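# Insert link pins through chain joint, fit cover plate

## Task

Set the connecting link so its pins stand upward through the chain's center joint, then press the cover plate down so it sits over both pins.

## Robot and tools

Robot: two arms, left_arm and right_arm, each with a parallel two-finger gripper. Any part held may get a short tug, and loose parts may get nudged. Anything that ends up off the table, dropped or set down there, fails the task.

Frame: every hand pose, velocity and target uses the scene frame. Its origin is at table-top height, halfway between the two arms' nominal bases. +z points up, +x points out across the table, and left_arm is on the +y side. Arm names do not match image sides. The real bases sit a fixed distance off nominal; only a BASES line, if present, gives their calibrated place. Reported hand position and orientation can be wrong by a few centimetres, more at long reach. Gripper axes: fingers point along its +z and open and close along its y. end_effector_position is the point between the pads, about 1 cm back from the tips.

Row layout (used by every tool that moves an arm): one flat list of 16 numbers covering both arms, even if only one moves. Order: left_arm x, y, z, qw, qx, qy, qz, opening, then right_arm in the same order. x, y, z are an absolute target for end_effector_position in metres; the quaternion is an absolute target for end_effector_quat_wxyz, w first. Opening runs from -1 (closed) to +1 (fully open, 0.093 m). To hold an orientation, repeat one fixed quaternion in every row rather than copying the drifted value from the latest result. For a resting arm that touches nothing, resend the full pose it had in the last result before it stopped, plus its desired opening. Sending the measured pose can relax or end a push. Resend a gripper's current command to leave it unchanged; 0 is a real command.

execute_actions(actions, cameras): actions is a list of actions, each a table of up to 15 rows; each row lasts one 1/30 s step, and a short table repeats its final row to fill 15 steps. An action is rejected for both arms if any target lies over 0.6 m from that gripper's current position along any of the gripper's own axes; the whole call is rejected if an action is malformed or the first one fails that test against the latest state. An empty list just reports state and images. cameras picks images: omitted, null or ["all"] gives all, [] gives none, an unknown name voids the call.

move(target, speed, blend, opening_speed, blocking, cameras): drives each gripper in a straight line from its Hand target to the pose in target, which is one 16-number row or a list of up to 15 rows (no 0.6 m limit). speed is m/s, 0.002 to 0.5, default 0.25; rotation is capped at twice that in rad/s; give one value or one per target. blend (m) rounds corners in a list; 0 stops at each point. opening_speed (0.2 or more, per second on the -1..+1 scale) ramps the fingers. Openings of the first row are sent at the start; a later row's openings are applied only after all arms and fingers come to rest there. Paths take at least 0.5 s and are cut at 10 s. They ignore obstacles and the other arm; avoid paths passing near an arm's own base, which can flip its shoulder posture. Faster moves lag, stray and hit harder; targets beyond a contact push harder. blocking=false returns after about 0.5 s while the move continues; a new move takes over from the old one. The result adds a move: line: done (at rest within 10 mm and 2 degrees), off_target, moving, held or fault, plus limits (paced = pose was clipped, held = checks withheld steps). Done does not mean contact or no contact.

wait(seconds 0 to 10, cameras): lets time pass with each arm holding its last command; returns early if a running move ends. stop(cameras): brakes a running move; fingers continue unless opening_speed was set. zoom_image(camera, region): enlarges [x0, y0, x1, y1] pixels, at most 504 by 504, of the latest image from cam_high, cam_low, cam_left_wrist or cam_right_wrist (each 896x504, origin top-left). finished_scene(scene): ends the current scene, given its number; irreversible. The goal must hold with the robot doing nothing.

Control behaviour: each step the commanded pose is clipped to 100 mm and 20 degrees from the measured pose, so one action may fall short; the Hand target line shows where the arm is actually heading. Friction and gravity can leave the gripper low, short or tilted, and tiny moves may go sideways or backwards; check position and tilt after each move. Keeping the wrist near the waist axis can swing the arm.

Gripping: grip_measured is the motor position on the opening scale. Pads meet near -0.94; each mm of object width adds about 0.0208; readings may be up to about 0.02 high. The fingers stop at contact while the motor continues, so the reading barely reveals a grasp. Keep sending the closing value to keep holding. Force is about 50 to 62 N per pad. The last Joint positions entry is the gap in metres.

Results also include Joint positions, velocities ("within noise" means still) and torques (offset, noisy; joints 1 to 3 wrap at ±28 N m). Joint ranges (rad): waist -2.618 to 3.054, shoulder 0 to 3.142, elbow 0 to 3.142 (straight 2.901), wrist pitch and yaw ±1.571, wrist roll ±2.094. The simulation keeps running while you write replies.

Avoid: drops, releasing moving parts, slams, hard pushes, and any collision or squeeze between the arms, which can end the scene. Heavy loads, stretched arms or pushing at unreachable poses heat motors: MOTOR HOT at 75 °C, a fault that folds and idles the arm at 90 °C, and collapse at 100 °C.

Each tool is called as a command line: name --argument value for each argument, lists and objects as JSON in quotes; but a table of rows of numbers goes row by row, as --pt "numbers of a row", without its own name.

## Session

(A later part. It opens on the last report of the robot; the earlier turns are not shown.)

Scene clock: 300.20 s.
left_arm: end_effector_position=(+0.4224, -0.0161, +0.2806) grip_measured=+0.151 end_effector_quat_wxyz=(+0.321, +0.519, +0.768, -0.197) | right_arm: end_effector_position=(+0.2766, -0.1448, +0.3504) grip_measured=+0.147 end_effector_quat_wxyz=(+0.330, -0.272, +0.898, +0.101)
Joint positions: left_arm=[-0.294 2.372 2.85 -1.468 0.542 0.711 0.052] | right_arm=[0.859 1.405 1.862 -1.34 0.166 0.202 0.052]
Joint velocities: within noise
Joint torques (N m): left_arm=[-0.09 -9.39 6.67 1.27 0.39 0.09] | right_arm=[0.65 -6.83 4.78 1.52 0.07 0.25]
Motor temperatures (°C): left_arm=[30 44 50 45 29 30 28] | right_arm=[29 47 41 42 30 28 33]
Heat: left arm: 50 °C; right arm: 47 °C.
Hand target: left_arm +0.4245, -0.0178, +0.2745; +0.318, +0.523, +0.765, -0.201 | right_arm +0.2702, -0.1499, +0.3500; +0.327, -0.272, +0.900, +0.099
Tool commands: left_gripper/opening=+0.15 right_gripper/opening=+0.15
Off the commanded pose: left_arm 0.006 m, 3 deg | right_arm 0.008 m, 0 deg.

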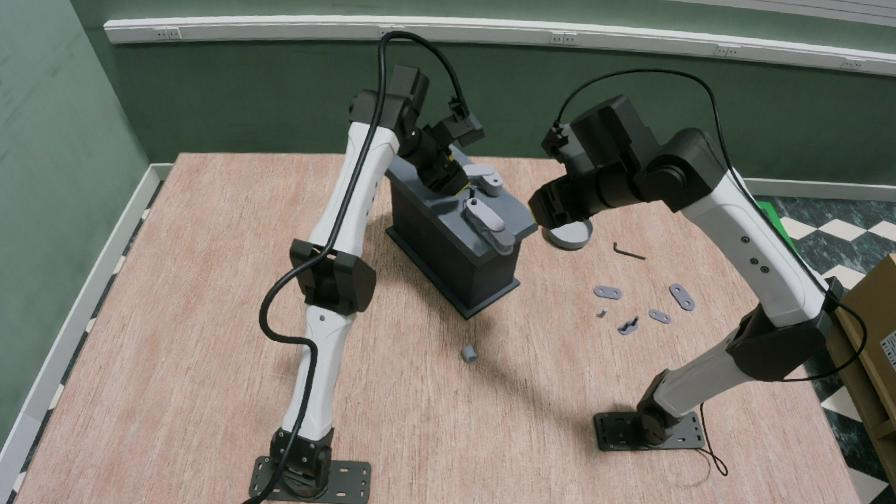

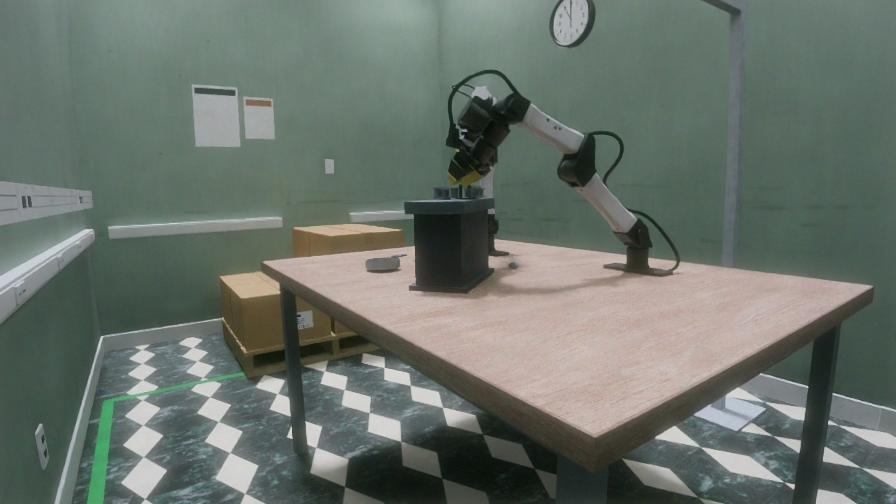

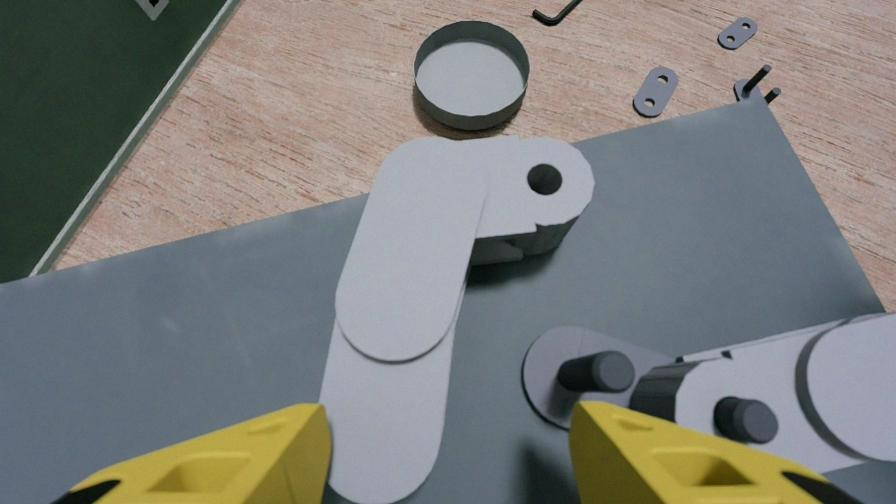

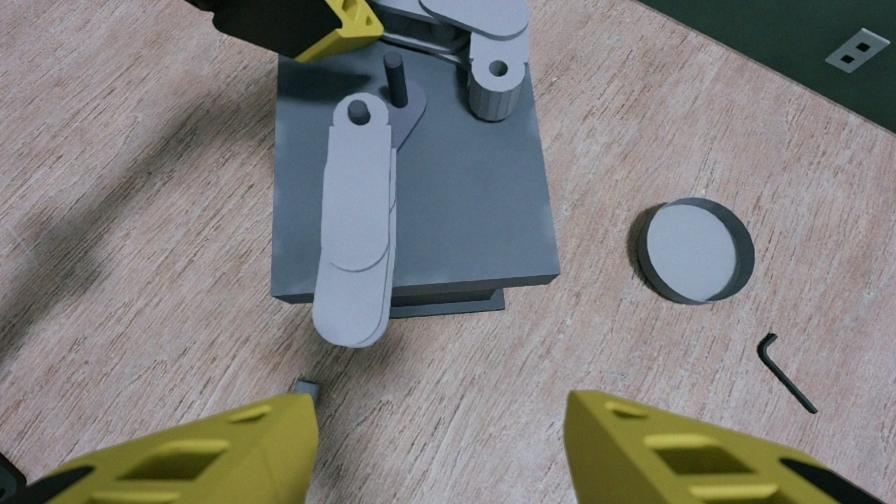

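move --pt "0.439 -0.012 0.272 0.2946 0.5315 0.7675 -0.2040 0.15 0.27 -0.15 0.35 0.3274 -0.2716 0.8996 0.0988 0.15" --pt "0.440 -0.012 0.245 0.2946 0.5315 0.7675 -0.2040 0.15 0.27 -0.15 0.35 0.3274 -0.2716 0.8996 0.0988 0.15" --speed 0.08

Scene clock: 302.57 s.
left_arm: end_effector_position=(+0.4375, -0.0115, +0.2521) grip_measured=+0.151 end_effector_quat_wxyz=(+0.307, +0.525, +0.769, -0.199) | right_arm: end_effector_position=(+0.2765, -0.1448, +0.3503) grip_measured=+0.147 end_effector_quat_wxyz=(+0.330, -0.272, +0.898, +0.101)
Joint positions: left_arm=[-0.274 2.433 2.85 -1.455 0.553 0.751 0.052] | right_arm=[0.859 1.405 1.862 -1.34 0.166 0.202 0.052]
Joint velocities: within noise
Joint torques (N m): left_arm=[0.08 -9.78 6.83 1.16 0.39 0.13] | right_arm=[0.65 -6.83 4.77 1.52 0.08 0.25]
Motor temperatures (°C): left_arm=[30 44 50 45 29 30 28] | right_arm=[29 47 41 42 30 28 33]
Heat: left arm: 50 °C; right arm: 47 °C.
Hand target: left_arm +0.4396, -0.0118, +0.2448; +0.302, +0.528, +0.767, -0.203 | right_arm +0.2702, -0.1500, +0.3499; +0.327, -0.272, +0.900, +0.099
Off the commanded pose: left_arm 0.008 m, 2 deg | right_arm 0.008 m, 0 deg.
elbow stopped short (left arm): the move would have taken joint 3 (elbow) straighter than the controller allows.
move: done

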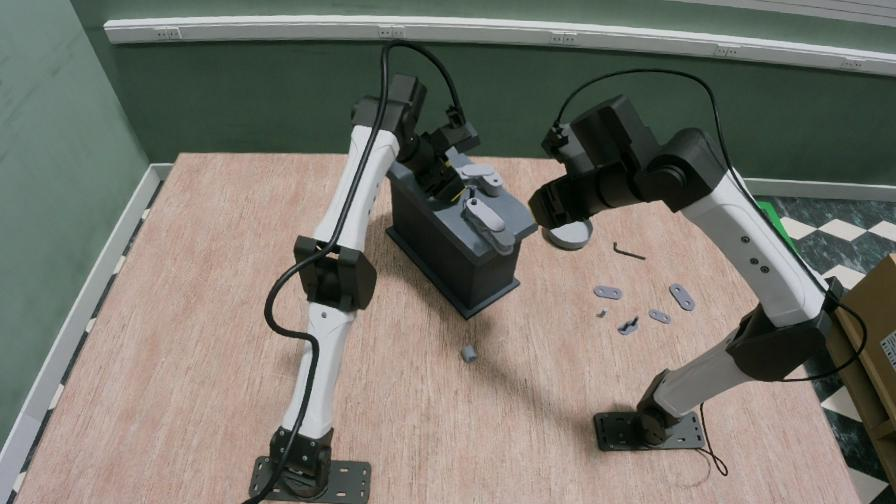

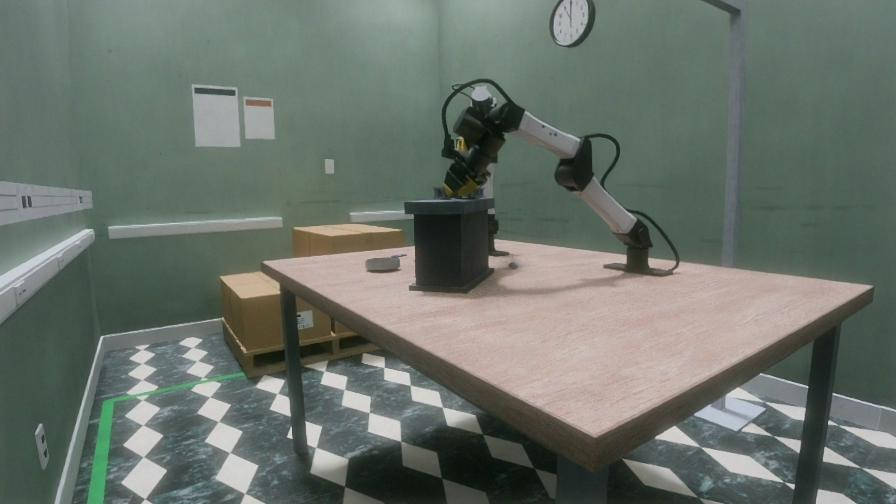

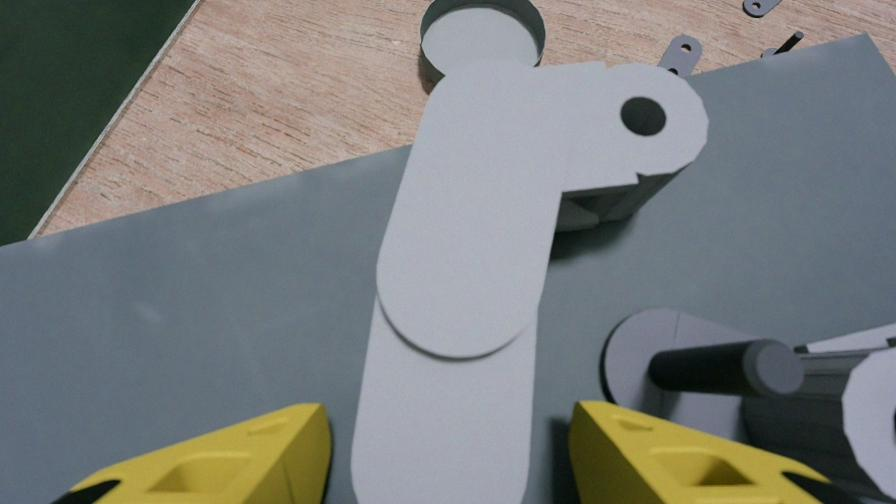

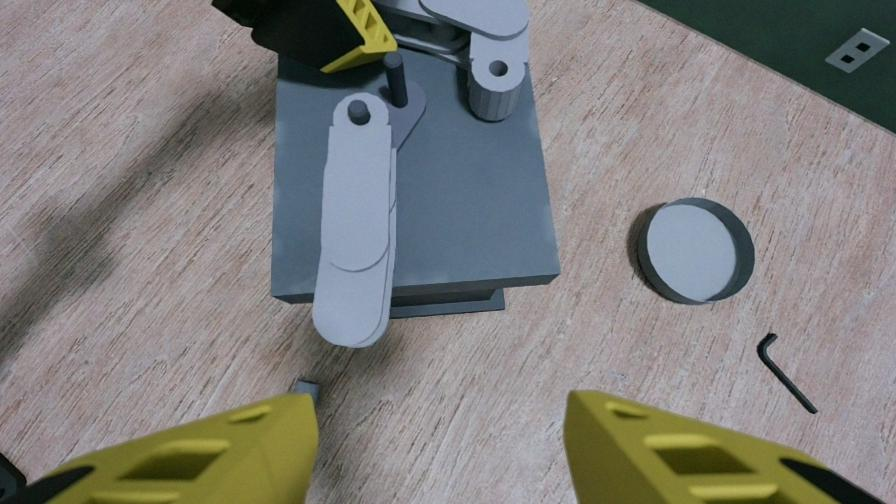

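move --pt "0.439 -0.012 0.229 0.2946 0.5315 0.7675 -0.2040 0.15 0.27 -0.15 0.35 0.3274 -0.2716 0.8996 0.0988 0.15" --speed 0.06 --cameras '["cam_left_wrist"]'

move --pt "0.439 -0.012 0.229 0.2946 0.5315 0.7675 -0.2040 -0.6 0.27 -0.15 0.35 0.3274 -0.2716 0.8996 0.0988 0.15" --opening_speed 1.0 --cameras '["cam_left_wrist","cam_right_wrist"]'

Scene clock: 304.13 s.
left_arm: end_effector_position=(+0.4369, -0.0112, +0.2436) grip_measured=+0.151 end_effector_quat_wxyz=(+0.303, +0.531, +0.765, -0.205) | right_arm: end_effector_position=(+0.2765, -0.1448, +0.3503) grip_measured=+0.147 end_effector_quat_wxyz=(+0.330, -0.272, +0.898, +0.101)
Joint positions: left_arm=[-0.269 2.37 2.688 -1.373 0.57 0.772 0.052] | right_arm=[0.859 1.405 1.862 -1.34 0.166 0.202 0.052]
Joint velocities: within noise
Joint torques (N m): left_arm=[-0.38 -10.88 3.33 1.3 0.22 0.07] | right_arm=[0.64 -6.82 4.78 1.52 0.07 0.25]
Motor temperatures (°C): left_arm=[30 44 50 45 29 30 28] | right_arm=[29 47 41 42 30 28 33]
Heat: left arm: 50 °C; right arm: 47 °C.
Hand target: left_arm +0.4387, -0.0120, +0.2292; +0.290, +0.533, +0.768, -0.205 | right_arm +0.2702, -0.1500, +0.3499; +0.327, -0.272, +0.900, +0.099
Off the commanded pose: left_arm 0.015 m, 1 deg | right_arm 0.008 m, 0 deg.
move: off_target (left_arm)
Images, in order (width x height): cam_left_wrist 896x504.

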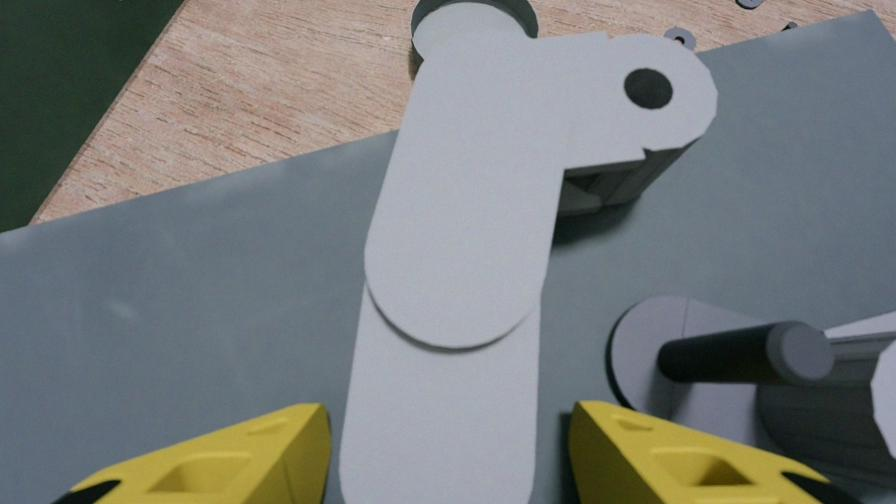

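Scene clock: 305.10 s.
left_arm: end_effector_position=(+0.4404, -0.0150, +0.2436) grip_measured=-0.473 end_effector_quat_wxyz=(+0.314, +0.532, +0.757, -0.211) | right_arm: end_effector_position=(+0.2765, -0.1448, +0.3503) grip_measured=+0.147 end_effector_quat_wxyz=(+0.330, -0.272, +0.898, +0.101)
Joint positions: left_arm=[-0.269 2.355 2.642 -1.32 0.59 0.772 0.022] | right_arm=[0.859 1.405 1.862 -1.34 0.166 0.202 0.052]
Joint velocities: within noise
Joint torques (N m): left_arm=[-0.43 -11.44 3.51 1.15 0.05 0.03] | right_arm=[0.65 -6.84 4.79 1.52 0.08 0.25]
Motor temperatures (°C): left_arm=[30 45 50 45 29 30 28] | right_arm=[29 47 41 42 30 28 33]
Heat: left arm: 50 °C; right arm: 47 °C.
Hand target: left_arm +0.4388, -0.0120, +0.2293; +0.294, +0.532, +0.767, -0.204 | right_arm +0.2702, -0.1500, +0.3499; +0.327, -0.272, +0.900, +0.099
Off the commanded pose: left_arm 0.015 m, 3 deg | right_arm 0.008 m, 0 deg.
move: off_target (left_arm)
Images, in order (width x height): cam_left_wrist 896x504, cam_right_wrist 896x504.

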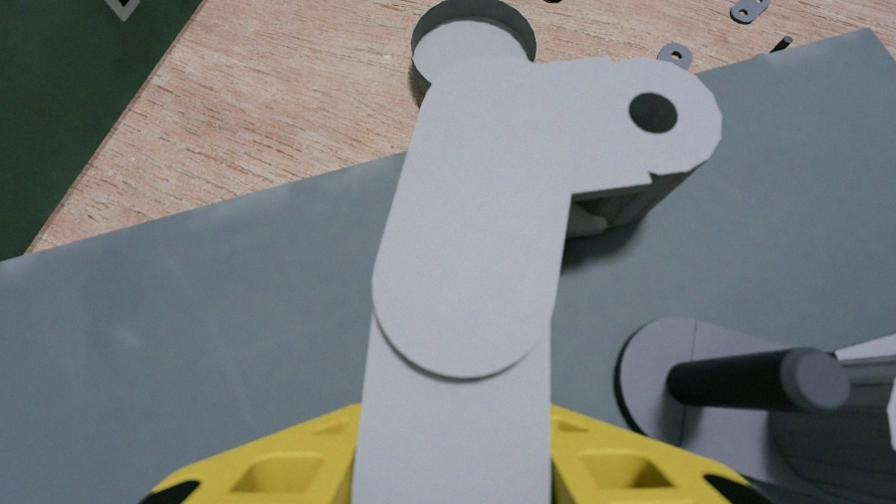

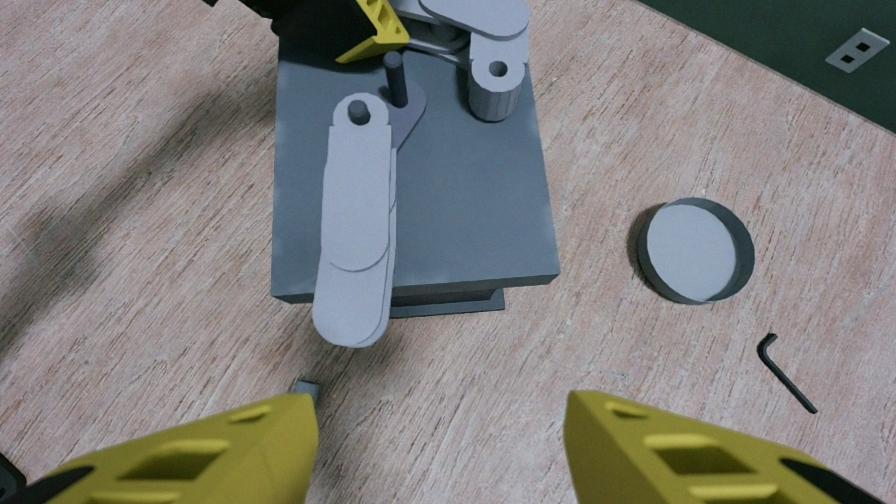

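move --pt "0.425 0.003 0.236 0.3150 0.4455 0.8205 -0.1710 -0.65 0.27 -0.15 0.35 0.3274 -0.2716 0.8996 0.0988 0.15" --speed 0.05 --cameras '["cam_left_wrist","cam_right_wrist"]'

Scene clock: 309.10 s.
left_arm: end_effector_position=(+0.4399, -0.0082, +0.2445) grip_measured=-0.473 end_effector_quat_wxyz=(+0.349, +0.455, +0.799, -0.181) | right_arm: end_effector_position=(+0.2765, -0.1448, +0.3503) grip_measured=+0.147 end_effector_quat_wxyz=(+0.330, -0.272, +0.898, +0.101)
Joint positions: left_arm=[-0.288 2.096 2.164 -0.96 0.478 0.558 0.022] | right_arm=[0.859 1.405 1.862 -1.34 0.166 0.202 0.052]
Joint velocities: within noise
Joint torques (N m): left_arm=[-0.12 -13.12 4.67 0.82 -0.12 -0.11] | right_arm=[0.64 -6.83 4.78 1.52 0.08 0.25]
Motor temperatures (°C): left_arm=[30 46 50 45 29 30 28] | right_arm=[29 47 40 42 30 28 33]
Heat: left arm: 50 °C; right arm: 47 °C.
Hand target: left_arm +0.4255, +0.0025, +0.2365; +0.316, +0.446, +0.820, -0.171 | right_arm +0.2702, -0.1500, +0.3499; +0.327, -0.272, +0.900, +0.099
Off the commanded pose: left_arm 0.020 m, 5 deg | right_arm 0.008 m, 0 deg.
move: off_target (left_arm)
Images, in order (width x height): cam_left_wrist 896x504, cam_right_wrist 896x504.

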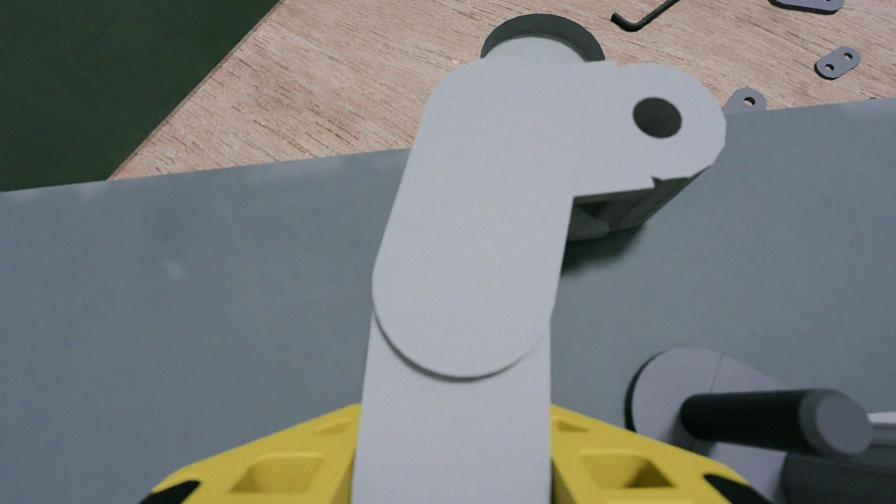

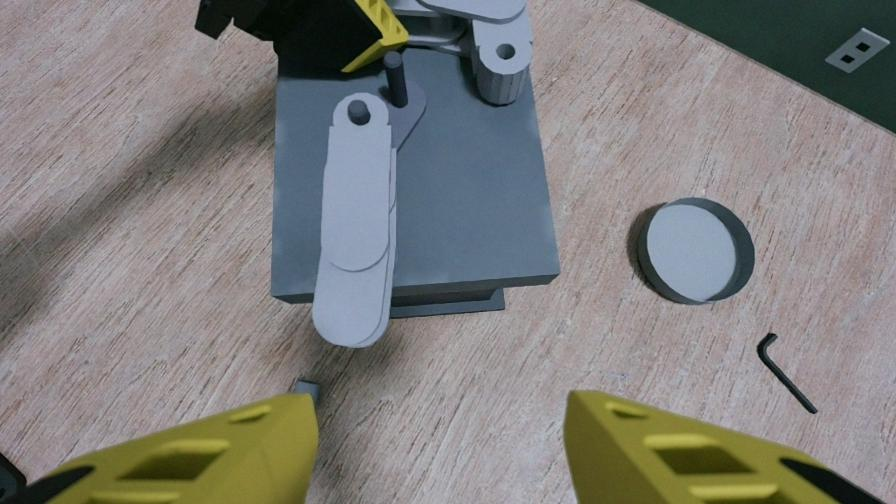

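move --pt "0.410 0.015 0.236 0.3311 0.3573 0.8626 -0.1372 -0.65 0.27 -0.15 0.35 0.3274 -0.2716 0.8996 0.0988 0.15" --speed 0.05 --cameras '["cam_left_wrist","cam_right_wrist"]'

Scene clock: 312.93 s.
left_arm: end_effector_position=(+0.4264, +0.0047, +0.2438) grip_measured=-0.473 end_effector_quat_wxyz=(+0.363, +0.365, +0.845, -0.147) | right_arm: end_effector_position=(+0.2765, -0.1448, +0.3503) grip_measured=+0.147 end_effector_quat_wxyz=(+0.330, -0.272, +0.898, +0.101)
Joint positions: left_arm=[-0.318 1.929 1.905 -0.797 0.324 0.352 0.022] | right_arm=[0.859 1.405 1.862 -1.34 0.166 0.202 0.052]
Joint velocities: within noise
Joint torques (N m): left_arm=[-0.28 -12.29 5.03 0.96 -0.13 -0.07] | right_arm=[0.64 -6.82 4.78 1.52 0.07 0.25]
Motor temperatures (°C): left_arm=[30 47 50 44 29 30 29] | right_arm=[29 46 40 42 30 28 33]
Heat: left arm: 50 °C; right arm: 46 °C.
Hand target: left_arm +0.4107, +0.0147, +0.2363; +0.332, +0.357, +0.862, -0.137 | right_arm +0.2702, -0.1500, +0.3499; +0.327, -0.272, +0.900, +0.099
Off the commanded pose: left_arm 0.021 m, 4 deg | right_arm 0.008 m, 0 deg.
move: off_target (left_arm)
Images, in order (width x height): cam_left_wrist 896x504, cam_right_wrist 896x504.

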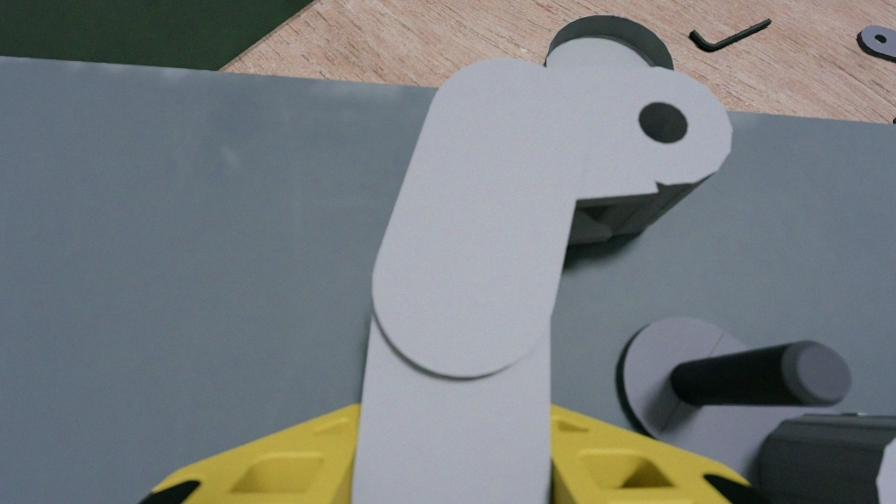

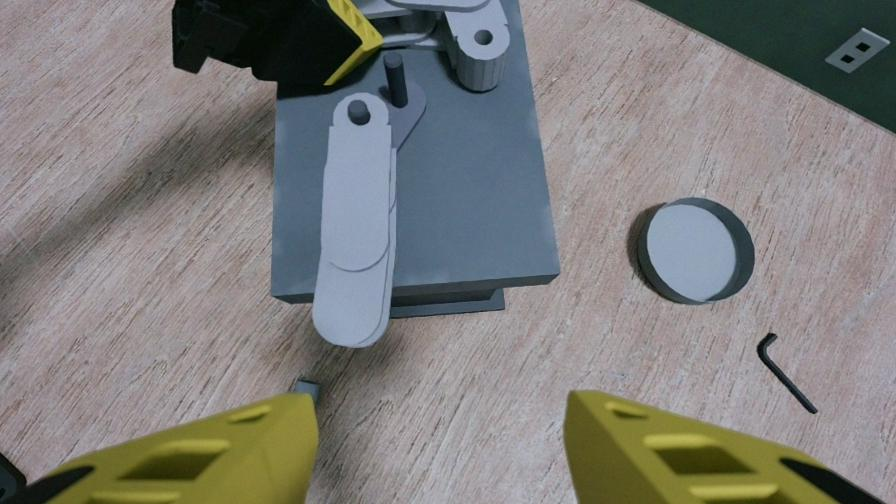

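move --pt "0.390 0.030 0.238 0.3311 0.3573 0.8626 -0.1372 -0.65 0.27 -0.15 0.35 0.3274 -0.2716 0.8996 0.0988 0.15" --speed 0.05 --cameras '["cam_left_wrist","cam_right_wrist"]'

Scene clock: 314.43 s.
left_arm: end_effector_position=(+0.4055, +0.0180, +0.2434) grip_measured=-0.473 end_effector_quat_wxyz=(+0.358, +0.360, +0.850, -0.143) | right_arm: end_effector_position=(+0.2765, -0.1448, +0.3503) grip_measured=+0.147 end_effector_quat_wxyz=(+0.330, -0.272, +0.898, +0.101)
Joint positions: left_arm=[-0.309 1.834 1.786 -0.786 0.317 0.352 0.022] | right_arm=[0.859 1.405 1.862 -1.34 0.166 0.202 0.052]
Joint velocities: within noise
Joint torques (N m): left_arm=[0.62 -11.58 5.26 0.97 0.05 0.06] | right_arm=[0.64 -6.83 4.77 1.52 0.08 0.25]
Motor temperatures (°C): left_arm=[30 48 50 44 29 30 29] | right_arm=[29 46 40 42 30 28 33]
Heat: left arm: 50 °C; right arm: 46 °C.
Hand target: left_arm +0.3906, +0.0293, +0.2383; +0.331, +0.357, +0.862, -0.138 | right_arm +0.2702, -0.1500, +0.3499; +0.327, -0.272, +0.900, +0.099
Off the commanded pose: left_arm 0.020 m, 3 deg | right_arm 0.008 m, 0 deg.
move: off_target (left_arm)
Images, in order (width x height): cam_left_wrist 896x504, cam_right_wrist 896x504.

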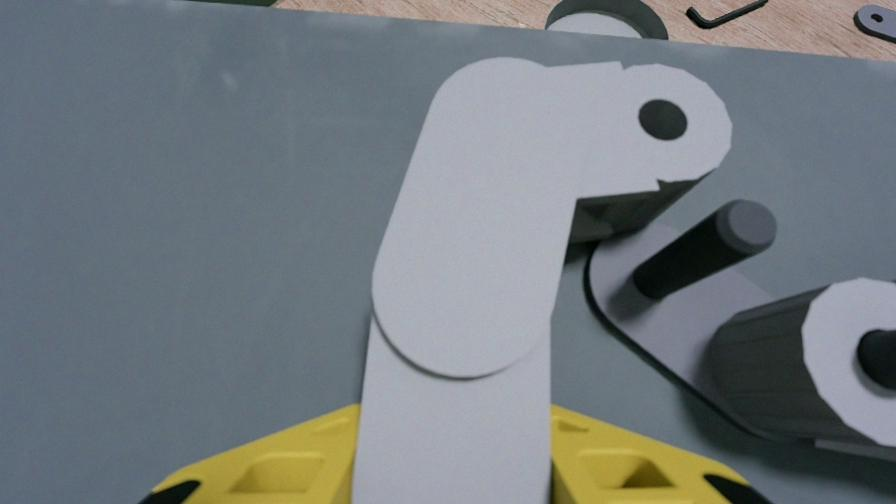

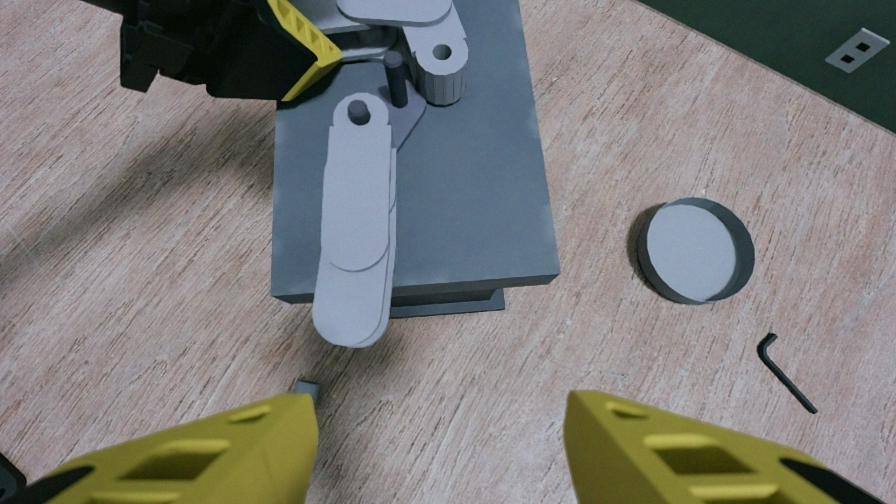

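move --pt "0.378 0.034 0.238 0.3431 0.2616 0.8938 -0.1004 -0.65 0.27 -0.15 0.35 0.3274 -0.2716 0.8996 0.0988 0.15" --pt "0.358 0.042 0.238 0.3530 0.1621 0.9194 -0.0622 -0.65 0.27 -0.15 0.35 0.3274 -0.2716 0.8996 0.0988 0.15" --speed 0.05 --blend 0.01 --cameras '["cam_left_wrist","cam_right_wrist"]'

Scene clock: 323.83 s.
left_arm: end_effector_position=(+0.3681, +0.0323, +0.2417) grip_measured=-0.473 end_effector_quat_wxyz=(+0.366, +0.172, +0.911, -0.078) | right_arm: end_effector_position=(+0.2765, -0.1448, +0.3503) grip_measured=+0.147 end_effector_quat_wxyz=(+0.330, -0.272, +0.898, +0.101)
Joint positions: left_arm=[-0.435 1.644 1.56 -0.721 -0.039 -0.064 0.022] | right_arm=[0.859 1.405 1.862 -1.34 0.166 0.202 0.052]
Joint velocities: within noise
Joint torques (N m): left_arm=[-0.34 -9.52 5.52 1.29 -0.36 -0.24] | right_arm=[0.64 -6.83 4.78 1.52 0.07 0.25]
Motor temperatures (°C): left_arm=[30 49 50 44 29 30 29] | right_arm=[29 46 40 42 30 28 33]
Heat: left arm: 50 °C; right arm: 46 °C.
Hand target: left_arm +0.3584, +0.0418, +0.2380; +0.353, +0.162, +0.919, -0.062 | right_arm +0.2702, -0.1500, +0.3499; +0.327, -0.272, +0.900, +0.099
Off the commanded pose: left_arm 0.015 m, 3 deg | right_arm 0.008 m, 0 deg.
move: off_target (left_arm)
Images, in order (width x height): cam_left_wrist 896x504, cam_right_wrist 896x504.

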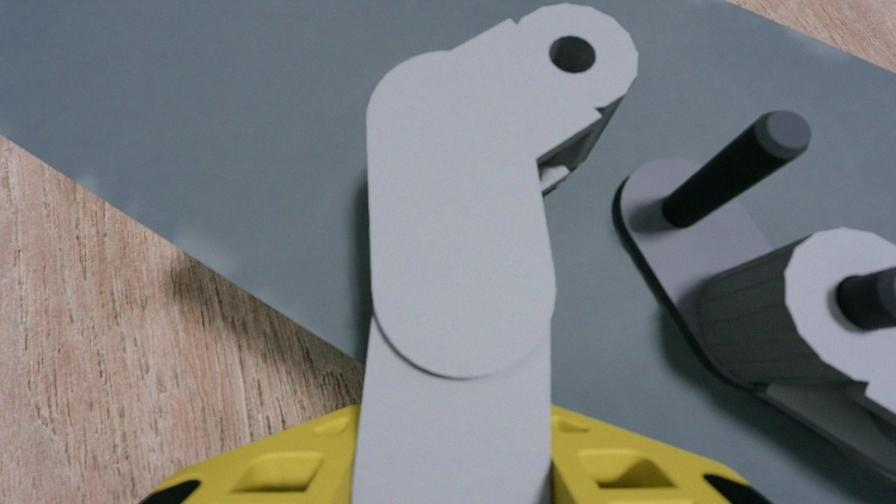

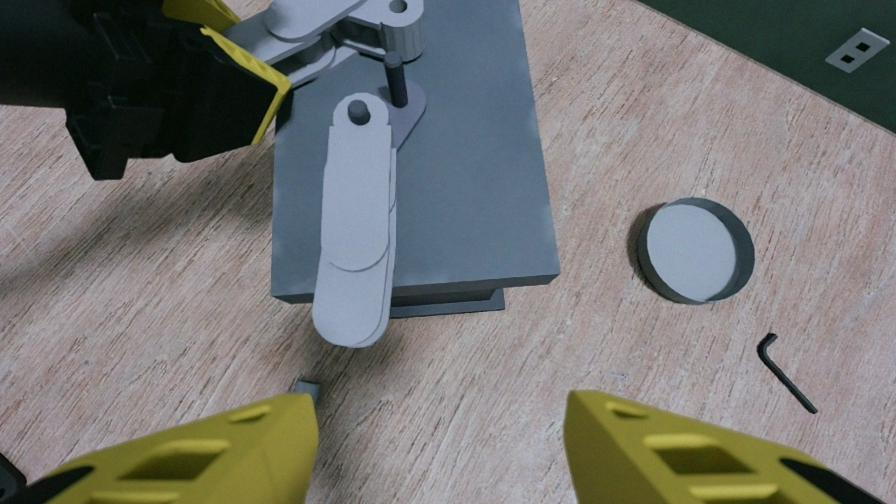

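move --pt "0.368 0.032 0.240 0.353 0.1621 0.9194 -0.0622 0.15 0.27 -0.15 0.35 0.3274 -0.2716 0.8996 0.0988 0.15" --pt "0.365 0.033 0.290 0.353 0.1621 0.9194 -0.0622 0.15 0.27 -0.15 0.35 0.3274 -0.2716 0.8996 0.0988 0.15" --pt "0.408 0.013 0.280 0.2549 0.1677 0.9512 -0.0449 0.15 0.27 -0.15 0.35 0.3274 -0.2716 0.8996 0.0988 0.15" --speed 0.1 --cameras '["cam_left_wrist","cam_right_wrist"]'

Scene clock: 329.10 s.
left_arm: end_effector_position=(+0.4070, +0.0127, +0.2891) grip_measured=+0.149 end_effector_quat_wxyz=(+0.279, +0.174, +0.943, -0.044) | right_arm: end_effector_position=(+0.2765, -0.1448, +0.3503) grip_measured=+0.147 end_effector_quat_wxyz=(+0.330, -0.272, +0.898, +0.101)
Joint positions: left_arm=[-0.446 2.275 2.819 -1.546 -0.067 -0.079 0.052] | right_arm=[0.859 1.405 1.862 -1.34 0.166 0.202 0.052]
Joint velocities: within noise
Joint torques (N m): left_arm=[0.32 -8.36 6.52 1.16 0.06 -0.21] | right_arm=[0.64 -6.82 4.78 1.52 0.08 0.25]
Motor temperatures (°C): left_arm=[30 49 50 44 29 30 29] | right_arm=[29 45 40 42 30 28 33]
Heat: left arm: 50 °C; right arm: 45 °C.
Hand target: left_arm +0.4077, +0.0132, +0.2798; +0.264, +0.167, +0.949, -0.047 | right_arm +0.2702, -0.1500, +0.3499; +0.327, -0.272, +0.900, +0.099
Off the commanded pose: left_arm 0.009 m, 3 deg | right_arm 0.008 m, 0 deg.
joint sent to its limit (left arm) — joint 4 (wrist pitch), lower limit. The joint targets still meet the commanded pose.
move: off_target (left_arm)
Images, in order (width x height): cam_left_wrist 896x504, cam_right_wrist 896x504.

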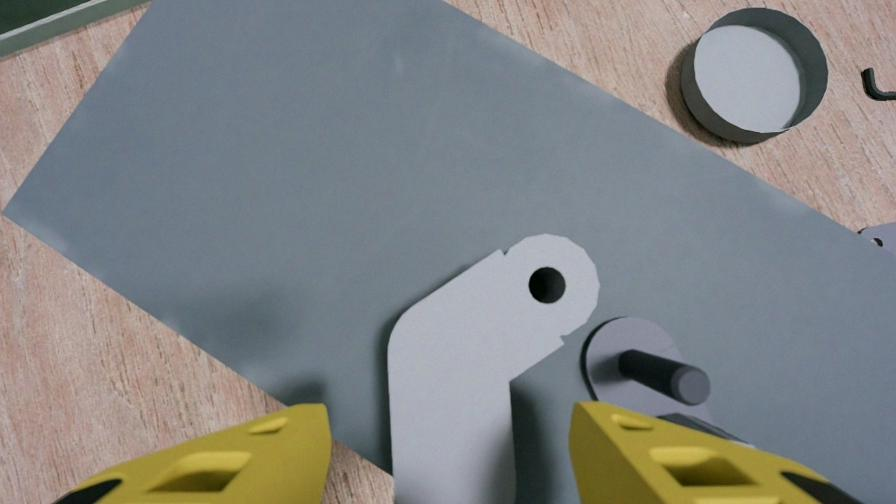

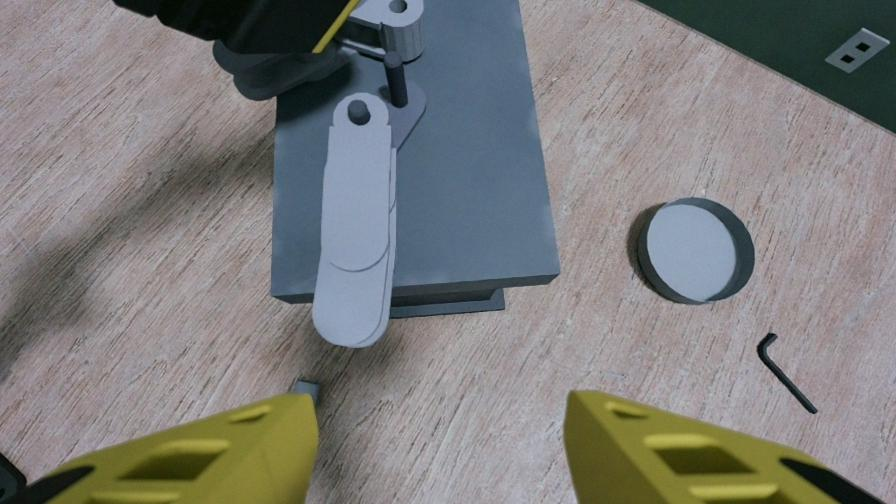

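move --pt "0.408 0.013 0.238 0.2549 0.1677 0.9512 -0.0449 0.15 0.27 -0.15 0.35 0.3274 -0.2716 0.8996 0.0988 0.15" --speed 0.06 --cameras '["cam_left_wrist","cam_right_wrist"]'

Scene clock: 331.30 s.
left_arm: end_effector_position=(+0.4071, +0.0127, +0.2428) grip_measured=+0.149 end_effector_quat_wxyz=(+0.258, +0.174, +0.949, -0.042) | right_arm: end_effector_position=(+0.2765, -0.1448, +0.3503) grip_measured=+0.147 end_effector_quat_wxyz=(+0.330, -0.272, +0.898, +0.101)
Joint positions: left_arm=[-0.443 2.09 2.299 -1.253 -0.06 -0.082 0.052] | right_arm=[0.859 1.405 1.862 -1.34 0.166 0.202 0.052]
Joint velocities: within noise
Joint torques (N m): left_arm=[0.05 -10.21 4.57 1.45 -0.01 -0.17] | right_arm=[0.62 -6.82 4.77 1.52 0.08 0.25]
Motor temperatures (°C): left_arm=[30 49 50 44 29 30 29] | right_arm=[29 45 40 42 30 28 33]
Heat: left arm: 50 °C; right arm: 45 °C.
Hand target: left_arm +0.4080, +0.0130, +0.2380; +0.255, +0.168, +0.951, -0.045 | right_arm +0.2702, -0.1500, +0.3499; +0.327, -0.272, +0.900, +0.099
Off the commanded pose: left_arm 0.005 m, 1 deg | right_arm 0.008 m, 0 deg.
move: done
Images, in order (width x height): cam_left_wrist 896x504, cam_right_wrist 896x504.

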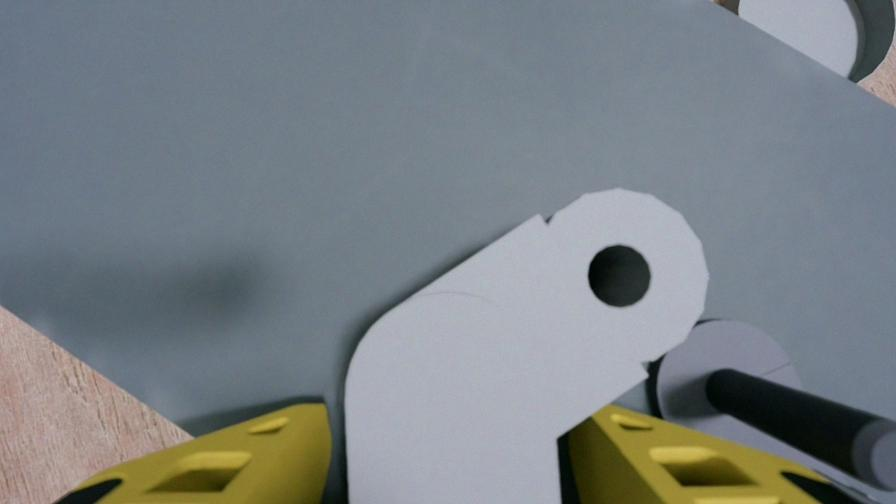

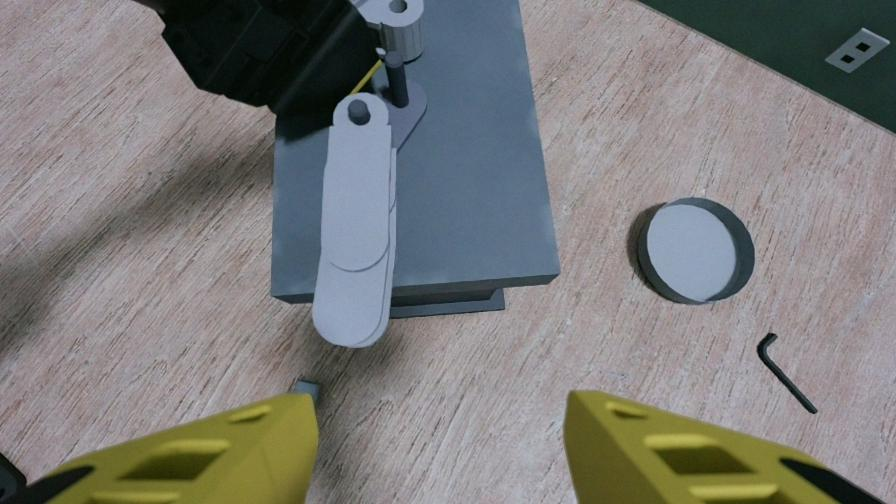

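move --pt "0.402 0.0152 0.238 0.2549 0.1677 0.9512 -0.0449 0.15 0.27 -0.15 0.35 0.3274 -0.2716 0.8996 0.0988 0.15" --speed 0.06 --cameras '["cam_left_wrist"]'

Scene clock: 332.83 s.
left_arm: end_effector_position=(+0.4069, +0.0128, +0.2424) grip_measured=+0.149 end_effector_quat_wxyz=(+0.265, +0.173, +0.948, -0.044) | right_arm: end_effector_position=(+0.2765, -0.1448, +0.3503) grip_measured=+0.147 end_effector_quat_wxyz=(+0.330, -0.272, +0.898, +0.101)
Joint positions: left_arm=[-0.443 2.064 2.248 -1.213 -0.06 -0.083 0.052] | right_arm=[0.859 1.405 1.862 -1.34 0.166 0.202 0.052]
Joint velocities: within noise
Joint torques (N m): left_arm=[-0.03 -11.08 4.34 1.27 -0.01 -0.18] | right_arm=[0.66 -6.83 4.78 1.52 0.07 0.25]
Motor temperatures (°C): left_arm=[30 49 50 44 29 30 29] | right_arm=[29 45 39 42 30 28 33]
Heat: left arm: 50 °C; right arm: 45 °C.
Hand target: left_arm +0.4021, +0.0152, +0.2381; +0.255, +0.168, +0.951, -0.045 | right_arm +0.2702, -0.1500, +0.3499; +0.327, -0.272, +0.900, +0.099
Off the commanded pose: left_arm 0.007 m, 1 deg | right_arm 0.008 m, 0 deg.
move: done
Images, in order (width x height): cam_left_wrist 896x504.

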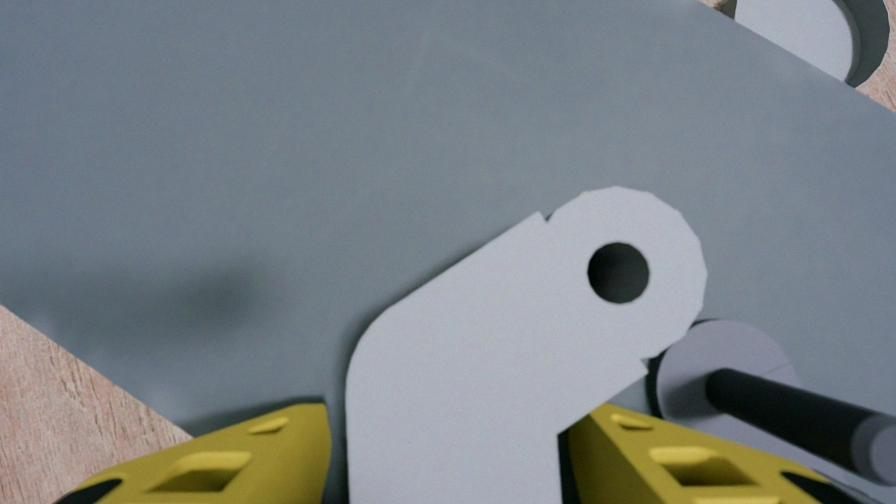

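move --pt "0.394 0.0188 0.238 0.2549 0.1677 0.9512 -0.0449 0.15 0.27 -0.15 0.35 0.3274 -0.2716 0.8996 0.0988 0.15" --speed 0.06 --cameras '["cam_left_wrist"]'

Scene clock: 334.00 s.
left_arm: end_effector_position=(+0.4063, +0.0131, +0.2426) grip_measured=+0.149 end_effector_quat_wxyz=(+0.276, +0.170, +0.945, -0.048) | right_arm: end_effector_position=(+0.2765, -0.1448, +0.3503) grip_measured=+0.147 end_effector_quat_wxyz=(+0.330, -0.272, +0.898, +0.101)
Joint positions: left_arm=[-0.443 2.027 2.179 -1.157 -0.06 -0.087 0.052] | right_arm=[0.859 1.405 1.862 -1.34 0.166 0.202 0.052]
Joint velocities: within noise
Joint torques (N m): left_arm=[-0.1 -11.6 4.55 0.99 -0.02 -0.15] | right_arm=[0.64 -6.83 4.77 1.52 0.08 0.25]
Motor temperatures (°C): left_arm=[30 49 50 44 29 30 29] | right_arm=[29 45 39 42 30 28 33]
Heat: left arm: 50 °C; right arm: 45 °C.
Hand target: left_arm +0.3944, +0.0186, +0.2383; +0.255, +0.168, +0.951, -0.045 | right_arm +0.2702, -0.1500, +0.3499; +0.327, -0.272, +0.900, +0.099
Off the commanded pose: left_arm 0.014 m, 3 deg | right_arm 0.008 m, 0 deg.
move: off_target (left_arm)
Images, in order (width x height): cam_left_wrist 896x504.

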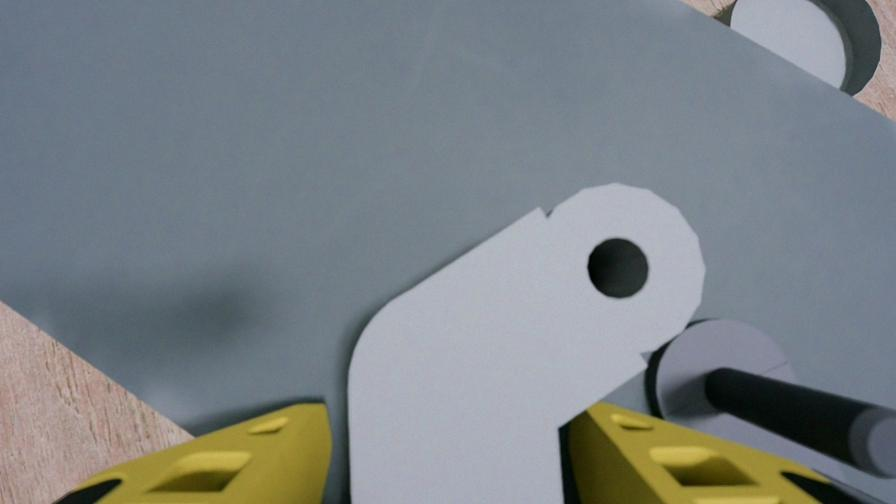

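move --pt "0.400 0.0158 0.252 0.2549 0.1677 0.9512 -0.0449 0.15 0.27 -0.15 0.35 0.3274 -0.2716 0.8996 0.0988 0.15" --speed 0.06 --cameras '["cam_left_wrist"]'

Scene clock: 335.60 s.
left_arm: end_effector_position=(+0.3994, +0.0165, +0.2585) grip_measured=+0.149 end_effector_quat_wxyz=(+0.267, +0.171, +0.947, -0.045) | right_arm: end_effector_position=(+0.2765, -0.1448, +0.3503) grip_measured=+0.147 end_effector_quat_wxyz=(+0.330, -0.272, +0.898, +0.101)
Joint positions: left_arm=[-0.443 2.055 2.303 -1.273 -0.06 -0.087 0.052] | right_arm=[0.859 1.405 1.862 -1.34 0.166 0.202 0.052]
Joint velocities: within noise
Joint torques (N m): left_arm=[-0.12 -7.97 7.71 1.13 -0.02 -0.14] | right_arm=[0.66 -6.83 4.78 1.52 0.08 0.25]
Motor temperatures (°C): left_arm=[30 49 50 44 29 30 29] | right_arm=[29 45 39 42 30 28 33]
Heat: left arm: 50 °C; right arm: 45 °C.
Hand target: left_arm +0.3999, +0.0159, +0.2521; +0.256, +0.168, +0.951, -0.045 | right_arm +0.2702, -0.1500, +0.3499; +0.327, -0.272, +0.900, +0.099
Off the commanded pose: left_arm 0.007 m, 2 deg | right_arm 0.008 m, 0 deg.
move: done
Images, in order (width x height): cam_left_wrist 896x504.

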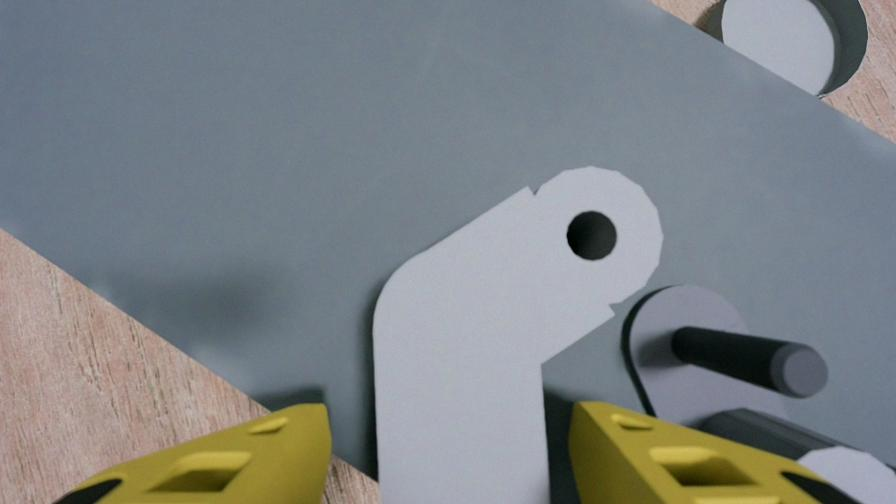

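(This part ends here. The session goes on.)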